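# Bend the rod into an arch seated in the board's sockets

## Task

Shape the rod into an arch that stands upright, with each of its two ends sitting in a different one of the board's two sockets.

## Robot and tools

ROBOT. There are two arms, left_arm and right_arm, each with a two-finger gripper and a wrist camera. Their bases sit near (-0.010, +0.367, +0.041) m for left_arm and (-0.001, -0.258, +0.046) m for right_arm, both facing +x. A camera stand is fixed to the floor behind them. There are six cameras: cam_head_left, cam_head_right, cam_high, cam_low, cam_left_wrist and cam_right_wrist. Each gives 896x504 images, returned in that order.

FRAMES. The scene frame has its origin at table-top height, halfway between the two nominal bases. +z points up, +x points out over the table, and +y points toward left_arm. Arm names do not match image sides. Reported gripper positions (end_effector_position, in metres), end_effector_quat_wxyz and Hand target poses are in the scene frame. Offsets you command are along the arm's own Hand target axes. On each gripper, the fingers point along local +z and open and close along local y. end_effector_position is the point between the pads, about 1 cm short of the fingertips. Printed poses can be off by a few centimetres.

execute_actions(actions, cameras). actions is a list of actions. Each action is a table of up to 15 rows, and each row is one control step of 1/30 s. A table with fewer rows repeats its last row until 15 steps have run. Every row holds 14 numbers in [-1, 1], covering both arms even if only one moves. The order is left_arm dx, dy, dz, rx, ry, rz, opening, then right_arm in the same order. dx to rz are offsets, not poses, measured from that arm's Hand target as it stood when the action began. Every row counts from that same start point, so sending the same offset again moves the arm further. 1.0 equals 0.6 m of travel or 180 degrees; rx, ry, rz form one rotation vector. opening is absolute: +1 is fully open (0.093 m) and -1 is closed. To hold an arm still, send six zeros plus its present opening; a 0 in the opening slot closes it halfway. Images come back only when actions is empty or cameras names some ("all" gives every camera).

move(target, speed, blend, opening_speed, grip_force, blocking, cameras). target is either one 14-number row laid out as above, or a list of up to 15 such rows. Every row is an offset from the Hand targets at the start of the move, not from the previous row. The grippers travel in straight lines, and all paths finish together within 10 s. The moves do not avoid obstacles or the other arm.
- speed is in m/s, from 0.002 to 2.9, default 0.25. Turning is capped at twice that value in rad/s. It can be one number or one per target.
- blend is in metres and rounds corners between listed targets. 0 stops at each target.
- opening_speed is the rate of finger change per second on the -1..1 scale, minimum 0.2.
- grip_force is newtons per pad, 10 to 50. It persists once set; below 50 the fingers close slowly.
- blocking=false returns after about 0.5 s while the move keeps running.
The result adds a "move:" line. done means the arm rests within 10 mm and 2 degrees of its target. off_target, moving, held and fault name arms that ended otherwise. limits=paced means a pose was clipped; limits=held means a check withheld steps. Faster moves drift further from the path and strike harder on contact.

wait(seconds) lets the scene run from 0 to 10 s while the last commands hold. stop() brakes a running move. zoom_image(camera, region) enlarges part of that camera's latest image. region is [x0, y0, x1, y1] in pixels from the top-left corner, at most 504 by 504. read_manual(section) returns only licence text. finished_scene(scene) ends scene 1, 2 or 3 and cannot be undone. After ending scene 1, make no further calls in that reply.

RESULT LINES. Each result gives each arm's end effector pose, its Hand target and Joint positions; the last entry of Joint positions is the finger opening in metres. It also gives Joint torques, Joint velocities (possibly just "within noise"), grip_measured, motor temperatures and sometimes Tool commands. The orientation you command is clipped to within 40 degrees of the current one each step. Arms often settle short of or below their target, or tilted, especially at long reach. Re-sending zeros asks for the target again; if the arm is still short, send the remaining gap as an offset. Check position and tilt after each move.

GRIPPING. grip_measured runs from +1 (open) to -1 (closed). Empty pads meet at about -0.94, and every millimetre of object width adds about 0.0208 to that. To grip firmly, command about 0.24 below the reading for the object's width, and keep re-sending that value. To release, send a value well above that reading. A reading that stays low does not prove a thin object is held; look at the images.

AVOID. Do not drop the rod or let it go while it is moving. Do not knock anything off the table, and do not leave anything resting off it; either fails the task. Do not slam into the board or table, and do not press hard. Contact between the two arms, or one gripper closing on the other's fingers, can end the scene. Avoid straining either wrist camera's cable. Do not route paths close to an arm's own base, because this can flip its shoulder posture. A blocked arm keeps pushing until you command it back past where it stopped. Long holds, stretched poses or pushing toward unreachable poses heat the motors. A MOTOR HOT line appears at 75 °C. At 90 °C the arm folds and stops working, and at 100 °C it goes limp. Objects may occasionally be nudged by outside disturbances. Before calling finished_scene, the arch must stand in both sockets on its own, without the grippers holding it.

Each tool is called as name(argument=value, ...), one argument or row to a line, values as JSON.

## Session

wait(
  seconds=0,
  cameras=["cam_head_left", "cam_head_right", "cam_high"],
)

zoom_image(
  camera="cam_head_left",
  region=[550, 240, 600, 290],
)

zoom_image(
  camera="cam_head_right",
  region=[415, 240, 465, 290],
)

zoom_image(
  camera="cam_high",
  region=[395, 215, 445, 265],
)

zoom_image(
  camera="cam_high",
  region=[540, 290, 590, 340],
)

Scene clock: 0.00 s.
left_arm: end_effector_position=(+0.3713, +0.3920, +0.1034) grip_measured=+1.000 end_effector_quat_wxyz=(+0.533, -0.052, +0.843, +0.044) | right_arm: end_effector_position=(+0.3686, -0.2486, +0.0953) grip_measured=+1.000 end_effector_quat_wxyz=(+0.494, +0.011, +0.868, +0.049)
Joint positions: left_arm=[0.016 1.593 0.363 0.785 -0.117 -0.035 0.093] | right_arm=[-0.025 1.551 0.361 0.657 -0.086 0.06 0.093]
Joint torques (N m): no reading
Motor temperatures (°C): left_arm=[29 38 37 27 28 29 30] | right_arm=[27 37 37 30 31 31 29]
Heat: left arm: 38 °C; right arm: 37 °C.
Hand target: left_arm +0.3769, +0.3921, +0.1150; +0.550, -0.053, +0.833, +0.043 | right_arm +0.3746, -0.2486, +0.1059; +0.510, +0.010, +0.859, +0.049
Tool commands: left_gripper/opening=+1.0 right_gripper/opening=+1.0
Images, in order (width x height): cam_head_left 896x504, cam_head_right 896x504, cam_high 896x504.

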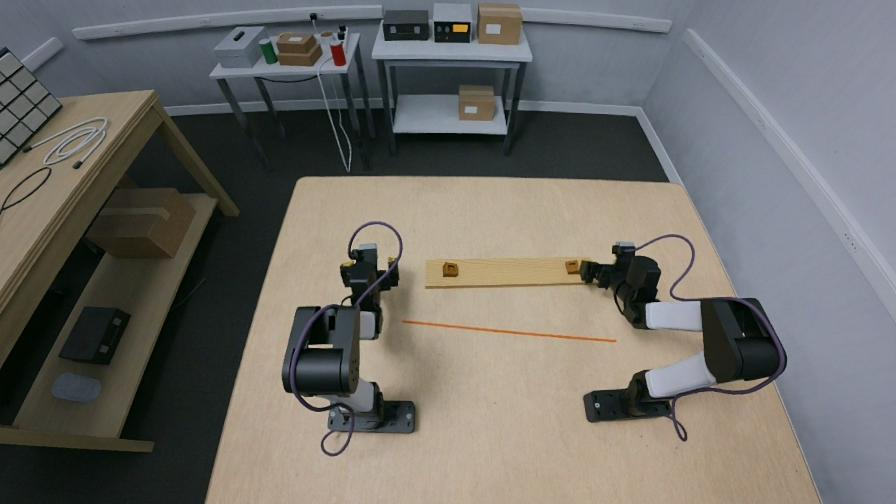

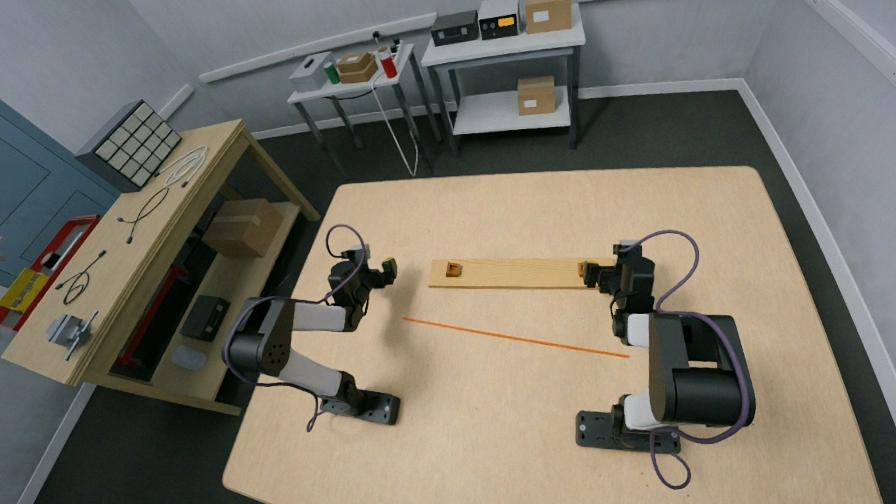

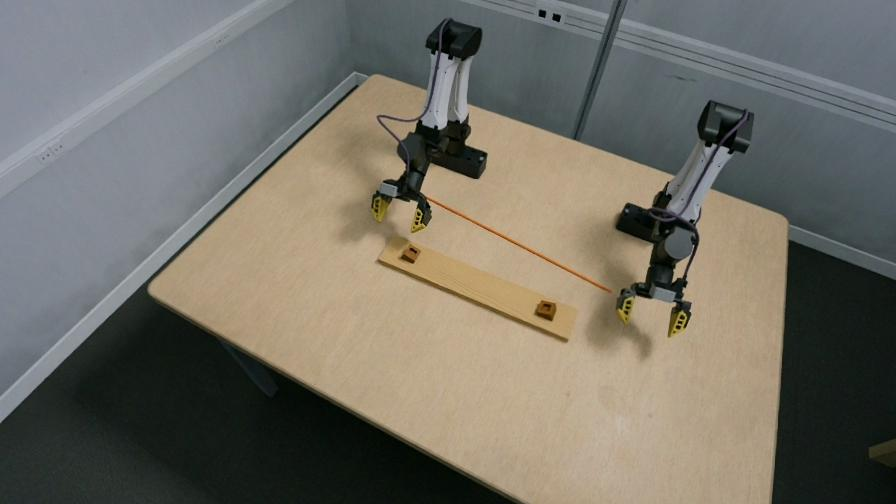

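Scaled by 10.080 from the camera's 896x504 image, which has a finer 1280x720 frame.

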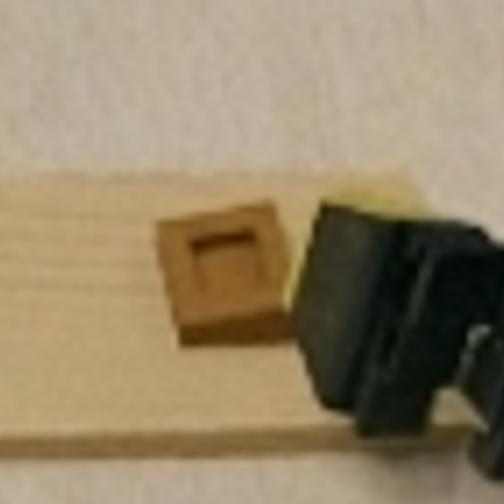

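Scaled by 10.080 from the camera's 896x504 image, which has a finer 1280x720 frame.

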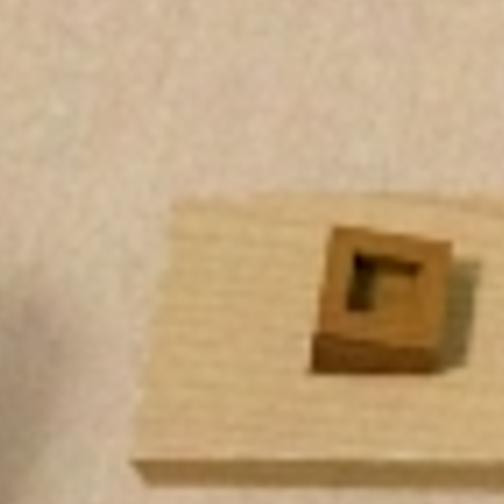

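Scaled by 10.080 from the camera's 896x504 image, which has a finer 1280x720 frame.

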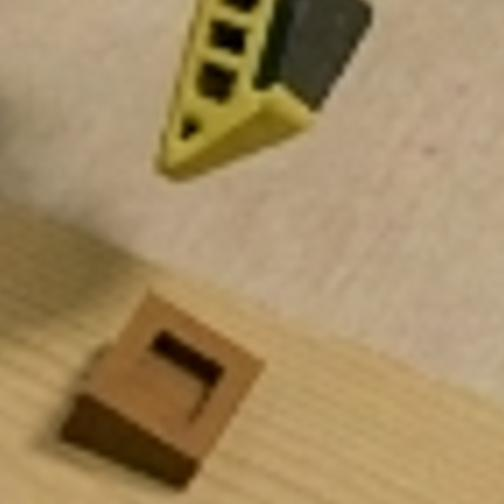

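Scaled by 10.080 from the camera's 896x504 image, which has a finer 1280x720 frame.

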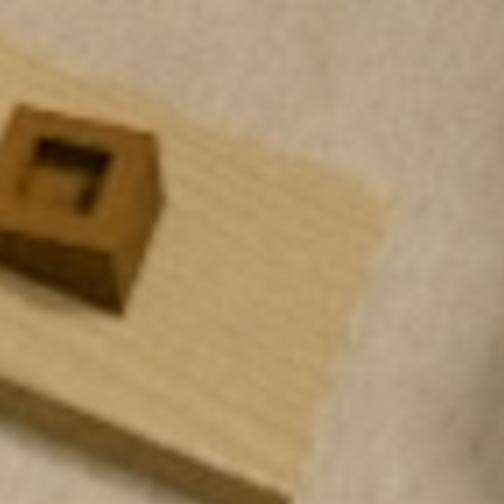

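move(
  target=[-0.0417,-0.1813,-0.3123,0.3157,0.2700,0.4718,-0.1,0.0118,0.0465,-0.3773,-0.2405,0.2916,-0.4534,-0.1],
  speed=0.35,
  cameras=["cam_left_wrist","cam_right_wrist"],
)

Scene clock: 38.00 s.
left_arm: end_effector_position=(+0.2257, +0.2629, +0.2025) grip_measured=-0.098 end_effector_quat_wxyz=(-0.009, +0.700, +0.714, -0.007) | right_arm: end_effector_position=(+0.1701, -0.2370, +0.2026) grip_measured=-0.098 end_effector_quat_wxyz=(-0.001, +0.699, -0.715, -0.006)
Joint positions: left_arm=[-0.409 1.542 1.409 -1.459 0.006 1.141 0.04] | right_arm=[0.1 1.202 1.118 -1.493 -0.011 -1.437 0.04]
Joint torques (N m): left_arm=[-0.66 -4.63 8.35 0.28 -0.06 0.28] | right_arm=[0.28 -1.83 7.56 0.31 0 -0.17]
Motor temperatures (°C): left_arm=[29 41 40 34 28 29 30] | right_arm=[27 39 40 40 31 31 29]
Heat: left arm: 41 °C; right arm: 40 °C.
Hand target: left_arm +0.2309, +0.2609, +0.2100; -0.001, +0.707, +0.707, +0.000 | right_arm +0.1718, -0.2372, +0.2098; +0.000, +0.708, -0.707, +0.000
Off the commanded pose: left_arm 0.009 m, 2 deg | right_arm 0.007 m, 1 deg.
move: done
Images, in order (width x height): cam_left_wrist 896x504, cam_right_wrist 896x504.

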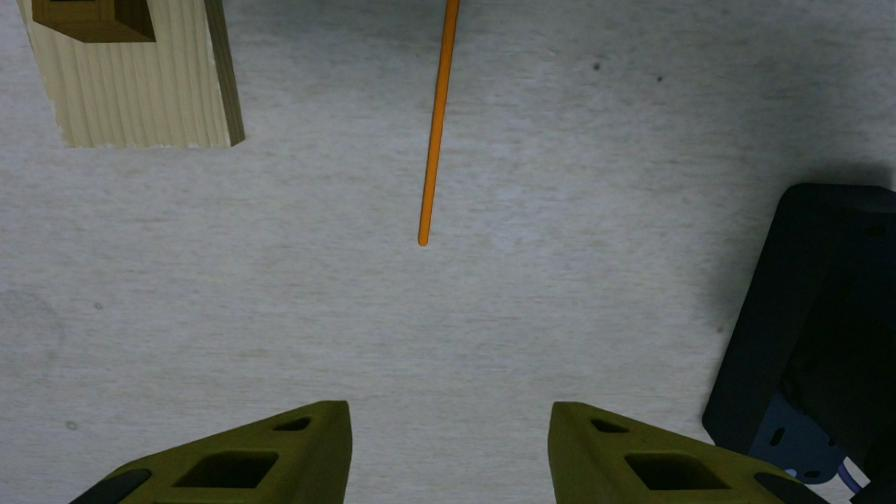

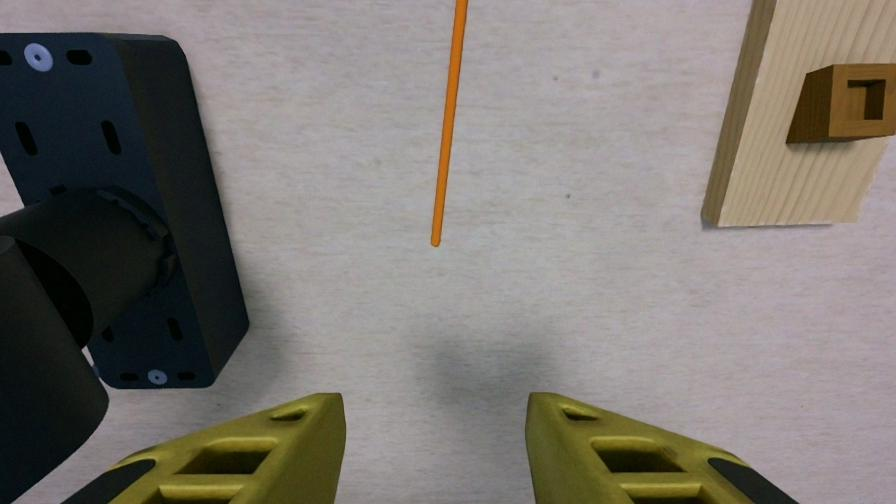

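move(
  target=[-0.0007,0.0068,0.1875,0,0,0.0383,-0.3,-0.0103,-0.006,0.1872,0,0,0.0383,-0.3],
  speed=0.2,
  cameras=["cam_left_wrist","cam_right_wrist"],
)

Scene clock: 59.83 s.
left_arm: end_effector_position=(+0.2328, +0.2606, +0.0995) grip_measured=-0.298 end_effector_quat_wxyz=(-0.004, +0.744, +0.669, -0.003) | right_arm: end_effector_position=(+0.1730, -0.2315, +0.1010) grip_measured=-0.298 end_effector_quat_wxyz=(-0.001, -0.664, +0.748, +0.007)
Joint positions: left_arm=[-0.409 1.599 1.053 -1.035 0.002 1.267 0.031] | right_arm=[0.13 1.243 0.738 -1.075 -0.01 -1.311 0.031]
Joint torques (N m): left_arm=[-0.17 -5.3 4.81 0.54 -0.04 0.26] | right_arm=[0.34 -2.11 4.21 0.77 -0.03 0.06]
Motor temperatures (°C): left_arm=[29 41 42 31 28 29 30] | right_arm=[27 38 43 35 30 31 29]
Heat: left arm: 42 °C; right arm: 43 °C.
Hand target: left_arm +0.2348, +0.2607, +0.0976; -0.001, +0.748, +0.663, +0.000 | right_arm +0.1754, -0.2312, +0.0976; +0.000, -0.664, +0.748, +0.000
Off the commanded pose: left_arm 0.003 m, 1 deg | right_arm 0.004 m, 1 deg.
move: done
Images, in order (width x height): cam_left_wrist 896x504, cam_right_wrist 896x504.

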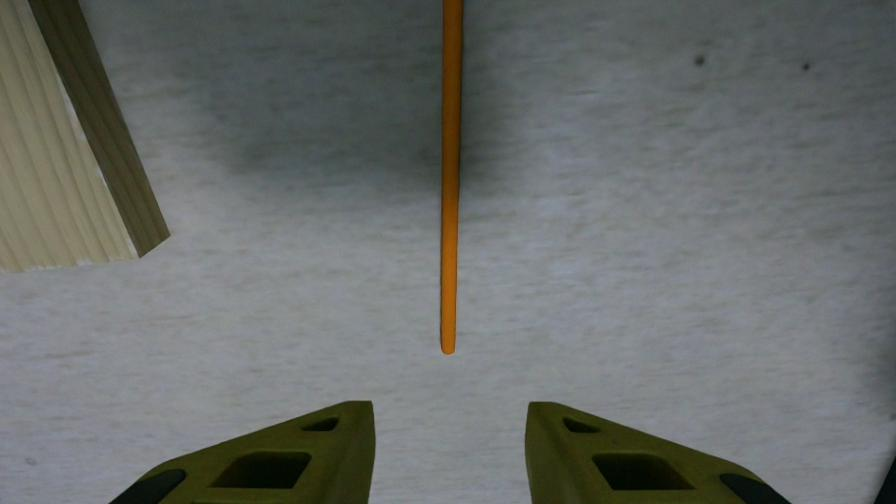

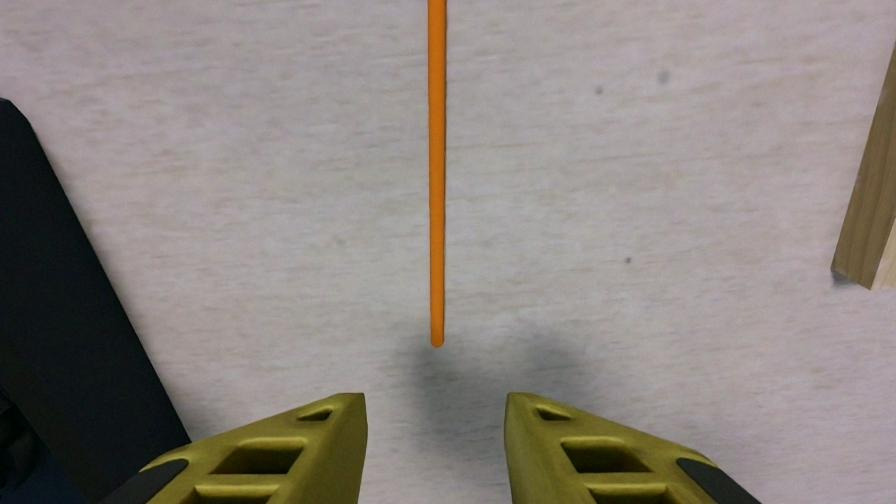

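move(
  target=[
    [0,0,0.121,0,0,0,-0.6,0,-0.001,0.121,0,0,0,-0.6],
    [0,0,0.161,0,0,0,-0.6,0,-0.001,0.161,0,0,0,-0.6],
  ],
  speed=[0.12,0.03],
  blend=[0.01,0],
  cameras=["cam_left_wrist","cam_right_wrist"],
)

Scene clock: 69.70 s.
left_arm: end_effector_position=(+0.2318, +0.2610, +0.0071) grip_measured=-0.598 end_effector_quat_wxyz=(-0.007, +0.744, +0.668, -0.004) | right_arm: end_effector_position=(+0.1701, -0.2321, +0.0054) grip_measured=-0.598 end_effector_quat_wxyz=(-0.009, -0.664, +0.748, +0.011)
Joint positions: left_arm=[-0.409 1.783 0.842 -0.646 0.002 1.267 0.016] | right_arm=[0.13 1.489 0.482 -0.592 -0.009 -1.31 0.016]
Joint torques (N m): left_arm=[-0.16 -4.81 3.41 0.77 -0.04 0.25] | right_arm=[0.23 -2.36 3.06 0.93 -0.04 0.05]
Heat: left arm: 41 °C; right arm: 42 °C.
Hand target: left_arm +0.2347, +0.2608, +0.0009; -0.001, +0.748, +0.663, +0.000 | right_arm +0.1760, -0.2313, +0.0009; +0.000, -0.664, +0.748, +0.000
Off the commanded pose: left_arm 0.007 m, 1 deg | right_arm 0.007 m, 2 deg.
move: done
Images, in order (width x height): cam_left_wrist 896x504, cam_right_wrist 896x504.

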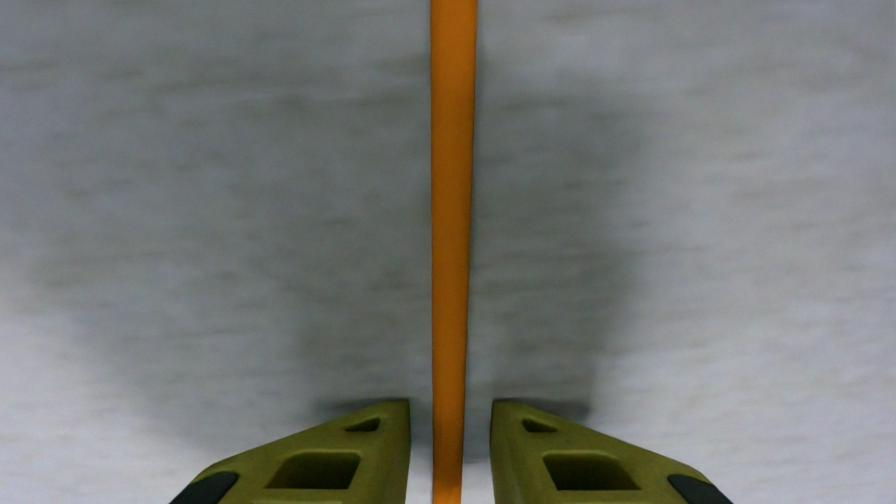

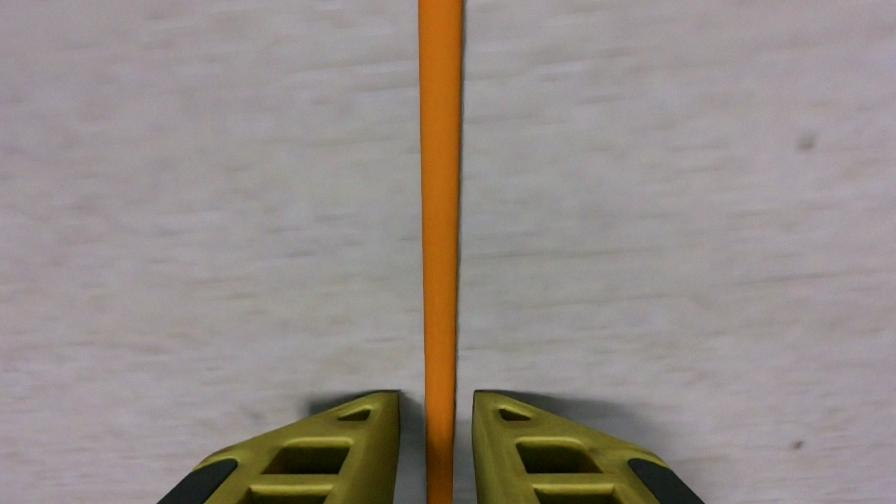

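move(
  target=[0,0,0.0040,0,0,0,-1,0,0,0.0007,0,0,0,-1],
  speed=0.03,
  opening_speed=0.5,
  cameras=["cam_left_wrist","cam_right_wrist","cam_head_left","cam_head_right","cam_high"],
)

Scene clock: 74.33 s.
left_arm: end_effector_position=(+0.2327, +0.2607, +0.0068) grip_measured=-0.976 end_effector_quat_wxyz=(-0.005, +0.744, +0.668, -0.004) | right_arm: end_effector_position=(+0.1723, -0.2322, +0.0053) grip_measured=-0.961 end_effector_quat_wxyz=(-0.006, -0.664, +0.748, +0.008)
Joint positions: left_arm=[-0.409 1.784 0.842 -0.642 0.002 1.267 0] | right_arm=[0.13 1.489 0.482 -0.583 -0.006 -1.31 0]
Joint torques (N m): left_arm=[-0.17 -4.4 3.11 0.84 -0.03 0.25] | right_arm=[0.24 -2.19 2.96 0.89 -0.07 0.03]
Heat: left arm: 41 °C; right arm: 42 °C.
Hand target: left_arm +0.2347, +0.2608, -0.0015; -0.001, +0.748, +0.663, +0.000 | right_arm +0.1760, -0.2313, +0.0005; +0.000, -0.664, +0.748, +0.000
Off the commanded pose: left_arm 0.009 m, 1 deg | right_arm 0.006 m, 1 deg.
move: done
Images, in order (width x height): cam_head_left 896x504, cam_head_right 896x504, cam_high 896x504, cam_left_wrist 896x504, cam_right_wrist 896x504.

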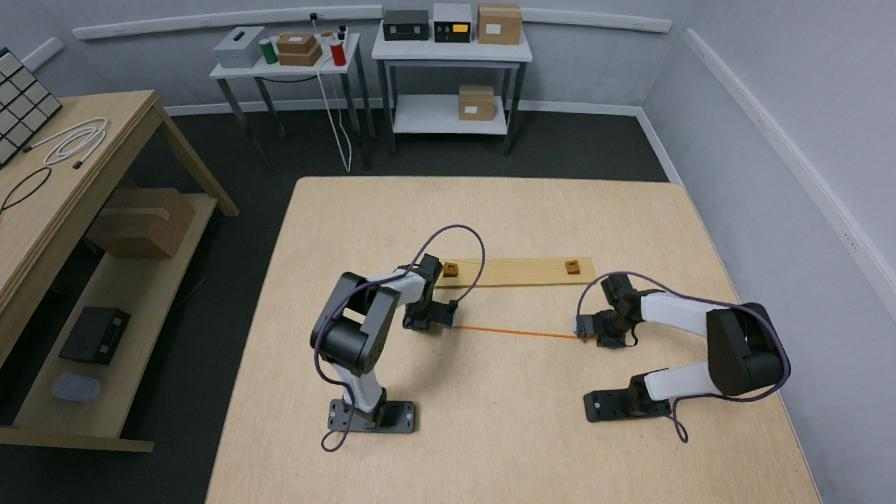

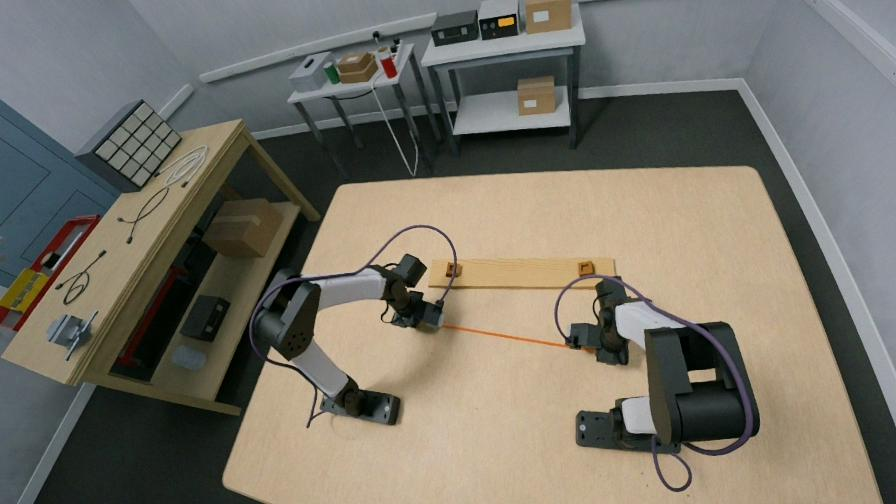

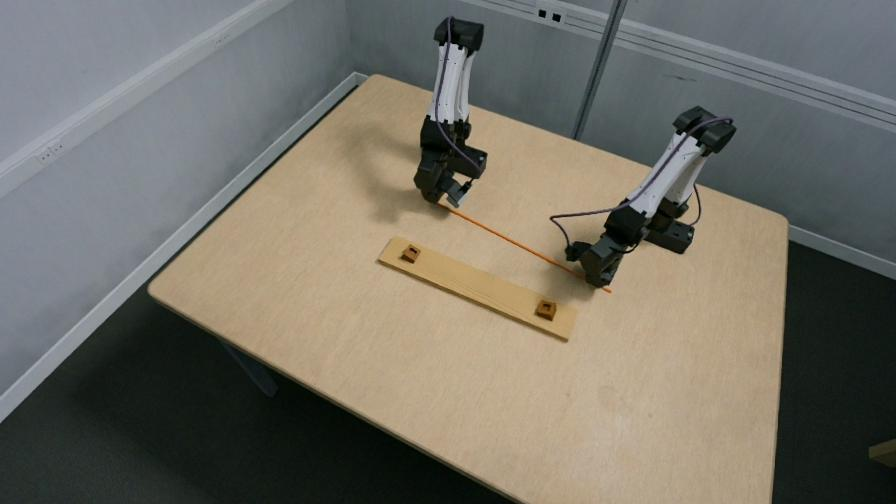

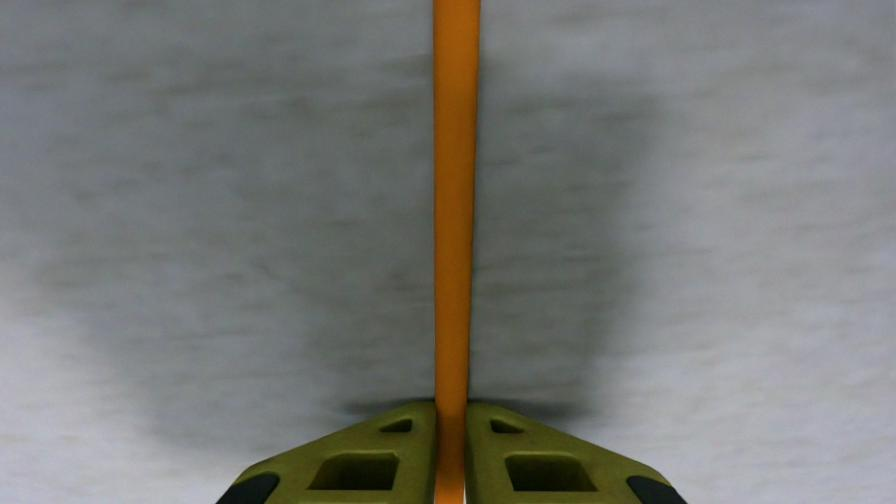

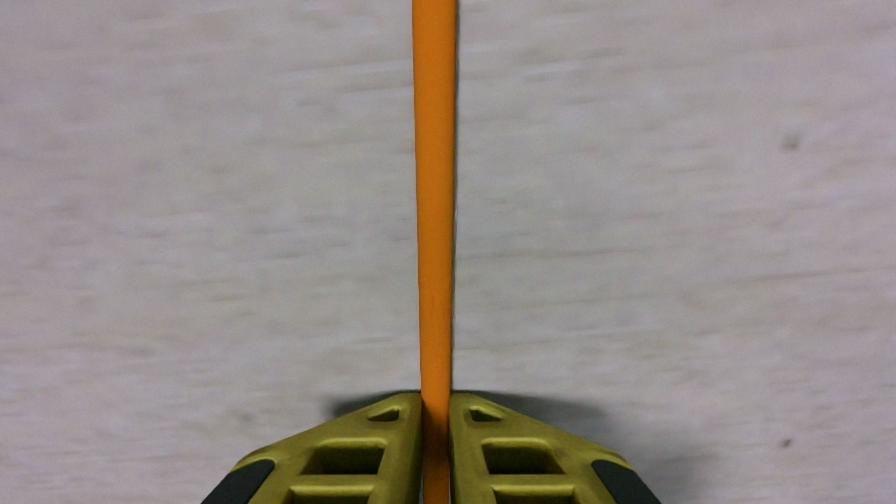

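zoom_image(
  camera="cam_head_right",
  region=[425, 225, 625, 325],
)

zoom_image(
  camera="cam_high",
  region=[370, 225, 590, 350],
)

zoom_image(
  camera="cam_head_left",
  region=[420, 225, 620, 325],
)

Scaled by 2.520 from the camera's 896x504 image, which has a finer 1280x720 frame.

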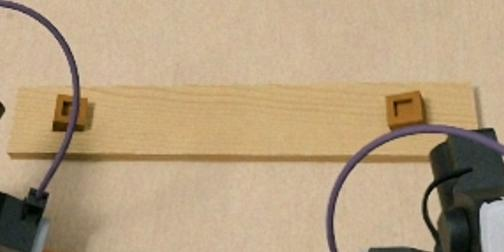

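Scaled by 2.291 from the camera's 896x504 image, which has a finer 1280x720 frame.

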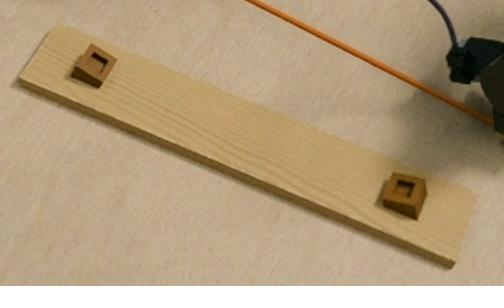

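Scaled by 2.520 from the camera's 896x504 image, which has a finer 1280x720 frame.

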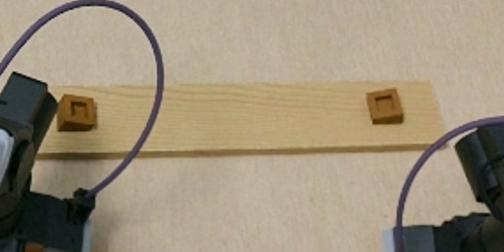

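move(
  target=[
    [-0.0046,0.0007,-0.1442,0,-0.0833,0,-1,-0.0048,0.0009,-0.1408,0,-0.0833,0,-1],
    [-0.0428,0.1228,-0.2692,-0.0159,-0.2219,-0.0437,-1,-0.0493,-0.2277,-0.2658,-0.0159,-0.2219,-0.0437,-1],
  ],
  speed=[0.12,0.12],
  blend=[0.02,0],
  cameras=["cam_head_left","cam_head_right","cam_high","cam_low"],
)

Scene clock: 139.50 s.
left_arm: end_effector_position=(+0.2964, +0.2370, +0.1452) grip_measured=-0.976 end_effector_quat_wxyz=(+0.214, +0.664, +0.682, -0.221) | right_arm: end_effector_position=(+0.3122, -0.2277, +0.1470) grip_measured=-0.971 end_effector_quat_wxyz=(-0.210, +0.681, -0.666, -0.221)
Joint positions: left_arm=[-0.1 1.717 1.238 -1.022 0.621 1.42 0] | right_arm=[-0.221 1.843 1.376 -1.275 -0.597 -1.855 0]
Joint torques (N m): left_arm=[-0.39 -6.08 8.5 0.53 0.95 0.01] | right_arm=[-0.66 -6.13 7.08 -0.23 -1.27 -0.14]
Heat: left arm: 41 °C; right arm: 39 °C.
Hand target: left_arm +0.3048, +0.2262, +0.1599; +0.244, +0.657, +0.672, -0.239 | right_arm +0.3152, -0.2180, +0.1599; -0.239, +0.672, -0.657, -0.245
Off the commanded pose: left_arm 0.020 m, 4 deg | right_arm 0.016 m, 5 deg.
move: off_target (left_arm, right_arm)
Images, in order (width x height): cam_head_left 896x504, cam_head_right 896x504, cam_high 896x504, cam_low 896x504.

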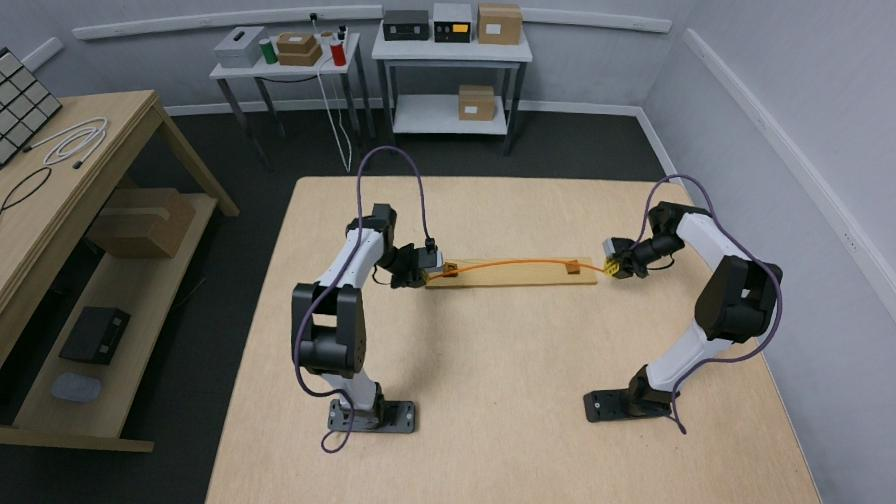

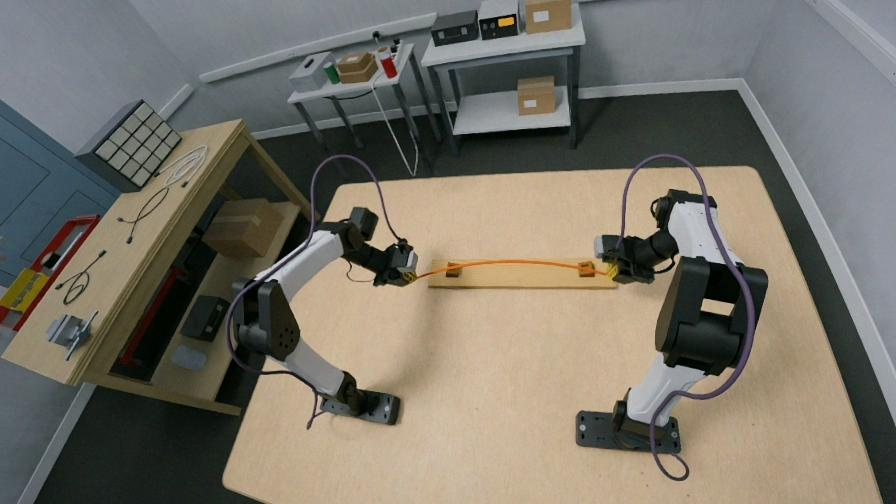

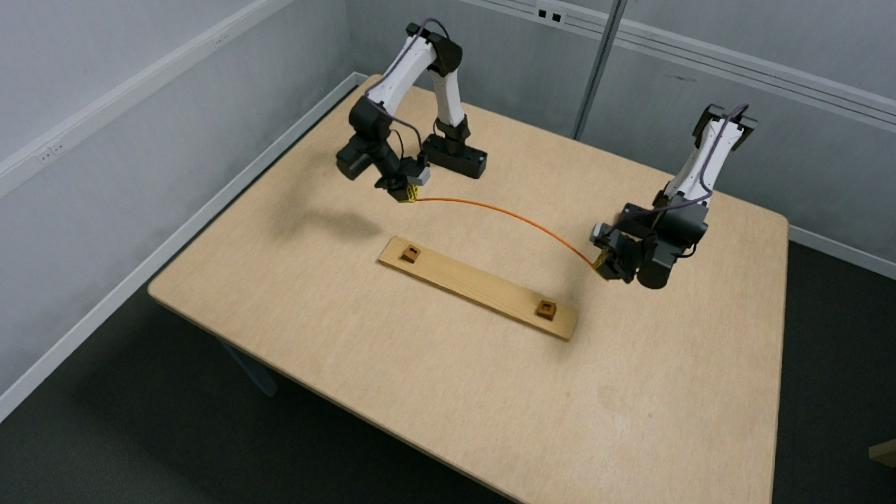

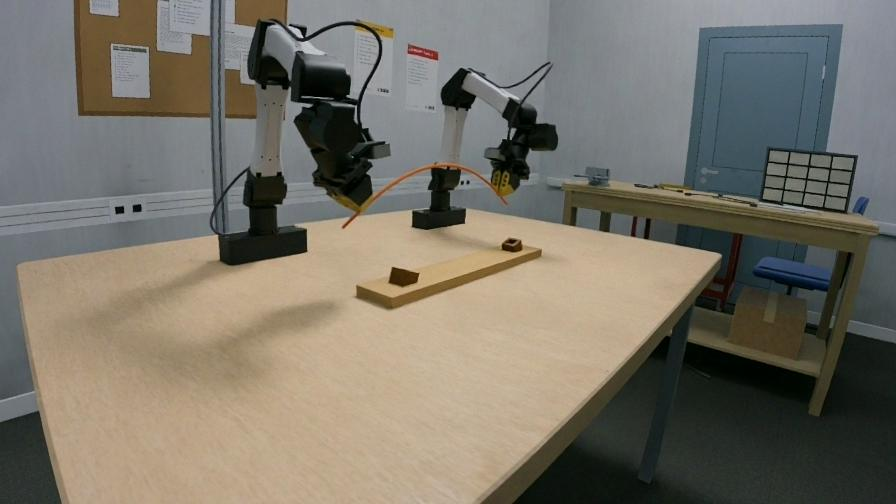

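move(
  target=[-0.0827,0.1430,0.1160,0,-0.1889,0,-1,-0.0543,-0.1447,0.0922,0,-0.1889,0,-1],
  speed=0.12,
  cameras=["cam_head_left","cam_head_right","cam_high","cam_low","cam_left_wrist","cam_right_wrist"],
)

Scene clock: 156.33 s.
left_arm: end_effector_position=(+0.3986, +0.1614, +0.1264) grip_measured=-0.976 end_effector_quat_wxyz=(+0.418, +0.551, +0.601, -0.401) | right_arm: end_effector_position=(+0.3978, -0.1752, +0.1251) grip_measured=-0.971 end_effector_quat_wxyz=(-0.404, +0.578, -0.580, -0.407)
Joint positions: left_arm=[-0.115 2.104 1.305 -0.299 1.192 1.044 0] | right_arm=[-0.198 2.361 1.725 -1.412 -1.177 -2.075 0]
Joint torques (N m): left_arm=[-3.23 -9.57 5.42 1.41 0.94 -0.02] | right_arm=[2.96 -8.94 6.15 -0.74 -1.33 -0.21]
Heat: left arm: 42 °C; right arm: 41 °C.
Hand target: left_arm +0.3925, +0.1455, +0.1382; +0.430, +0.558, +0.572, -0.421 | right_arm +0.4005, -0.1554, +0.1385; -0.420, +0.572, -0.558, -0.430
Off the commanded pose: left_arm 0.021 m, 4 deg | right_arm 0.024 m, 4 deg.
joint sent to its limit (right arm) — joint 6 (wrist roll), lower limit. The joint targets still meet the commanded pose.
move: off_target (left_arm, right_arm)

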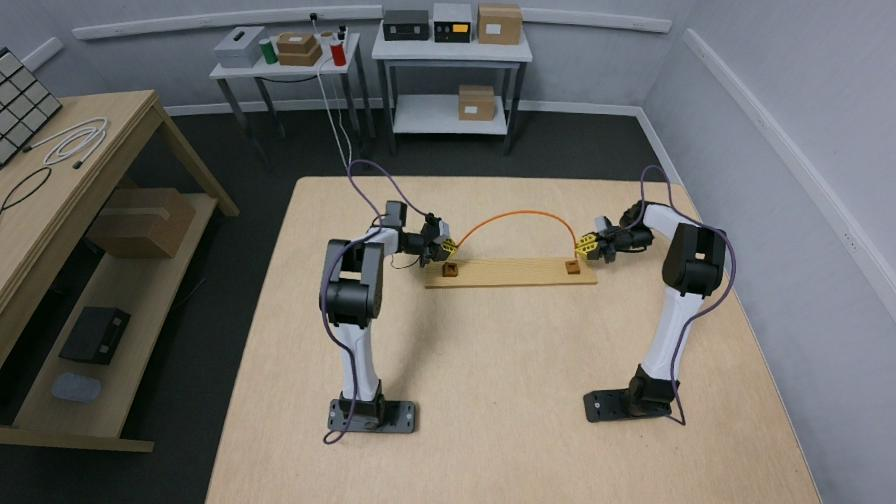

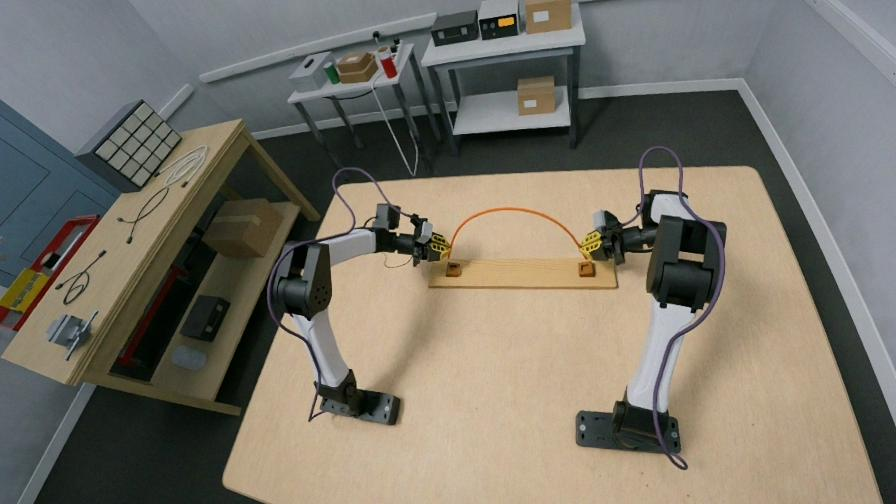

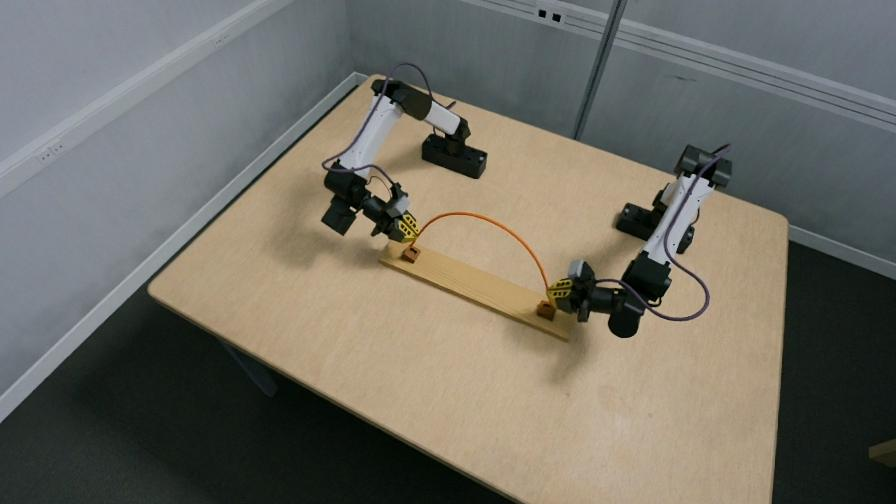

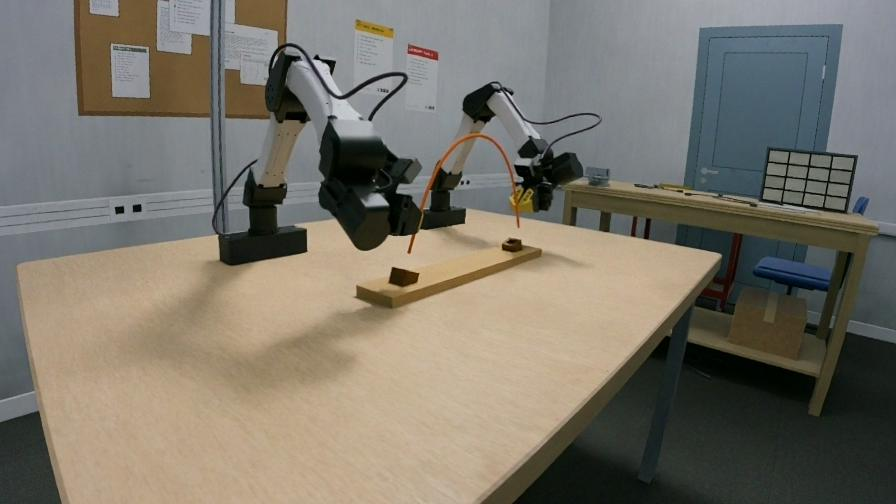

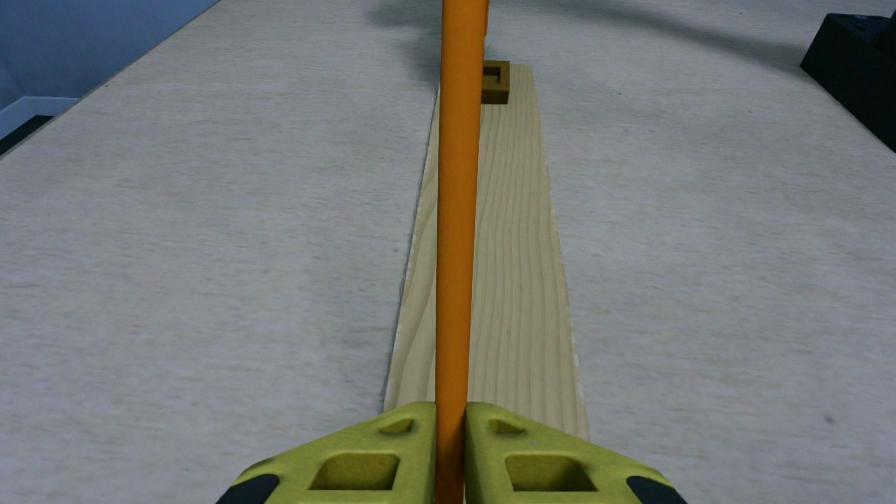

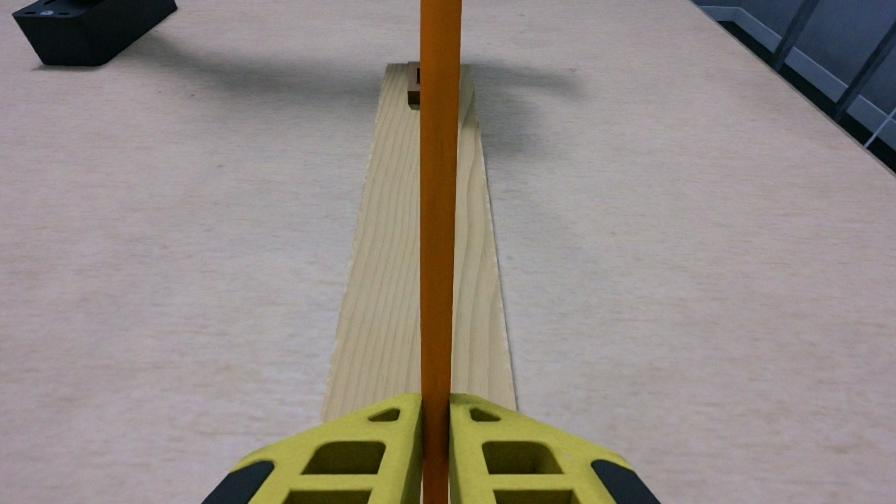

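zoom_image(
  camera="cam_head_left",
  region=[550, 230, 600, 280],
)

zoom_image(
  camera="cam_head_right",
  region=[430, 230, 480, 280],
)

zoom_image(
  camera="cam_high",
  region=[390, 220, 440, 270],
)

zoom_image(
  camera="cam_high",
  region=[525, 275, 575, 325],
)

zoom_image(
  camera="cam_low",
  region=[370, 220, 570, 310],
)

Scaled by 10.080 from the camera's 896x504 image, which has a finer 1280x720 frame.

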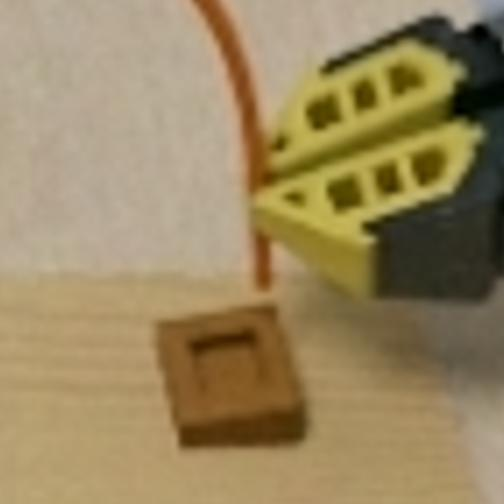

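Scaled by 10.080 from the camera's 896x504 image, which has a finer 1280x720 frame.

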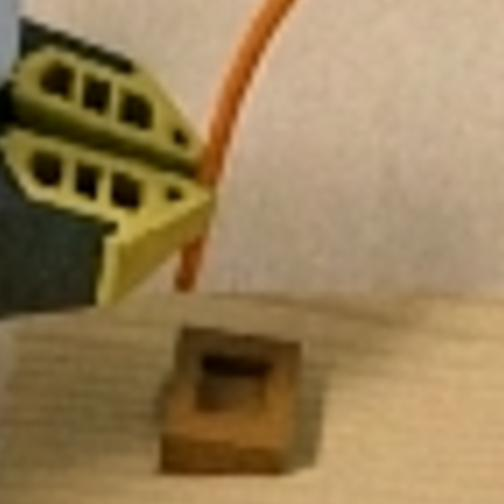

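Scaled by 10.080 from the camera's 896x504 image, which has a finer 1280x720 frame.

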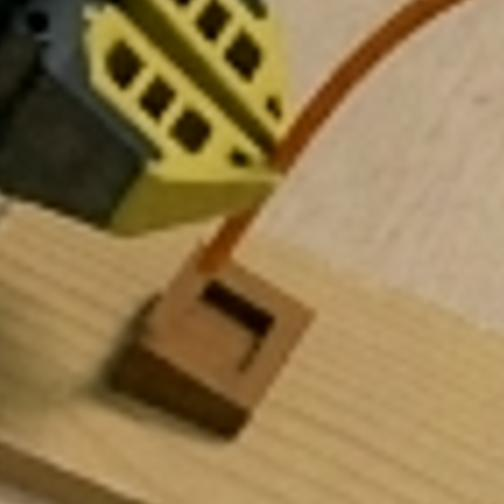

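Scaled by 10.080 from the camera's 896x504 image, which has a finer 1280x720 frame.

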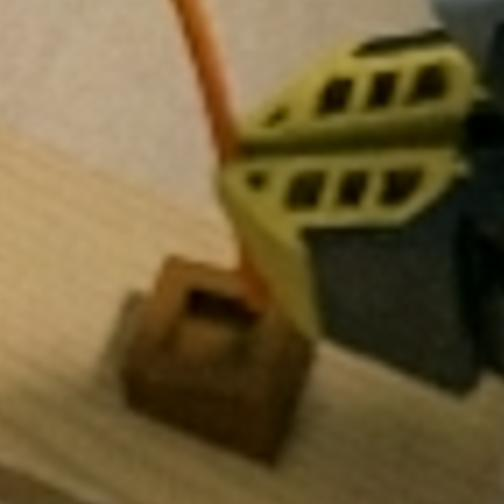

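Scaled by 2.520 from the camera's 896x504 image, which has a finer 1280x720 frame.

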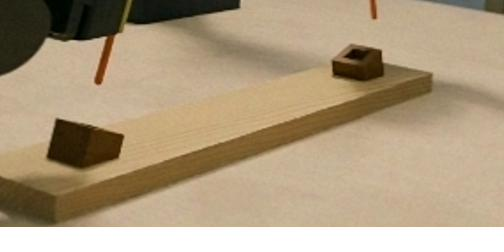

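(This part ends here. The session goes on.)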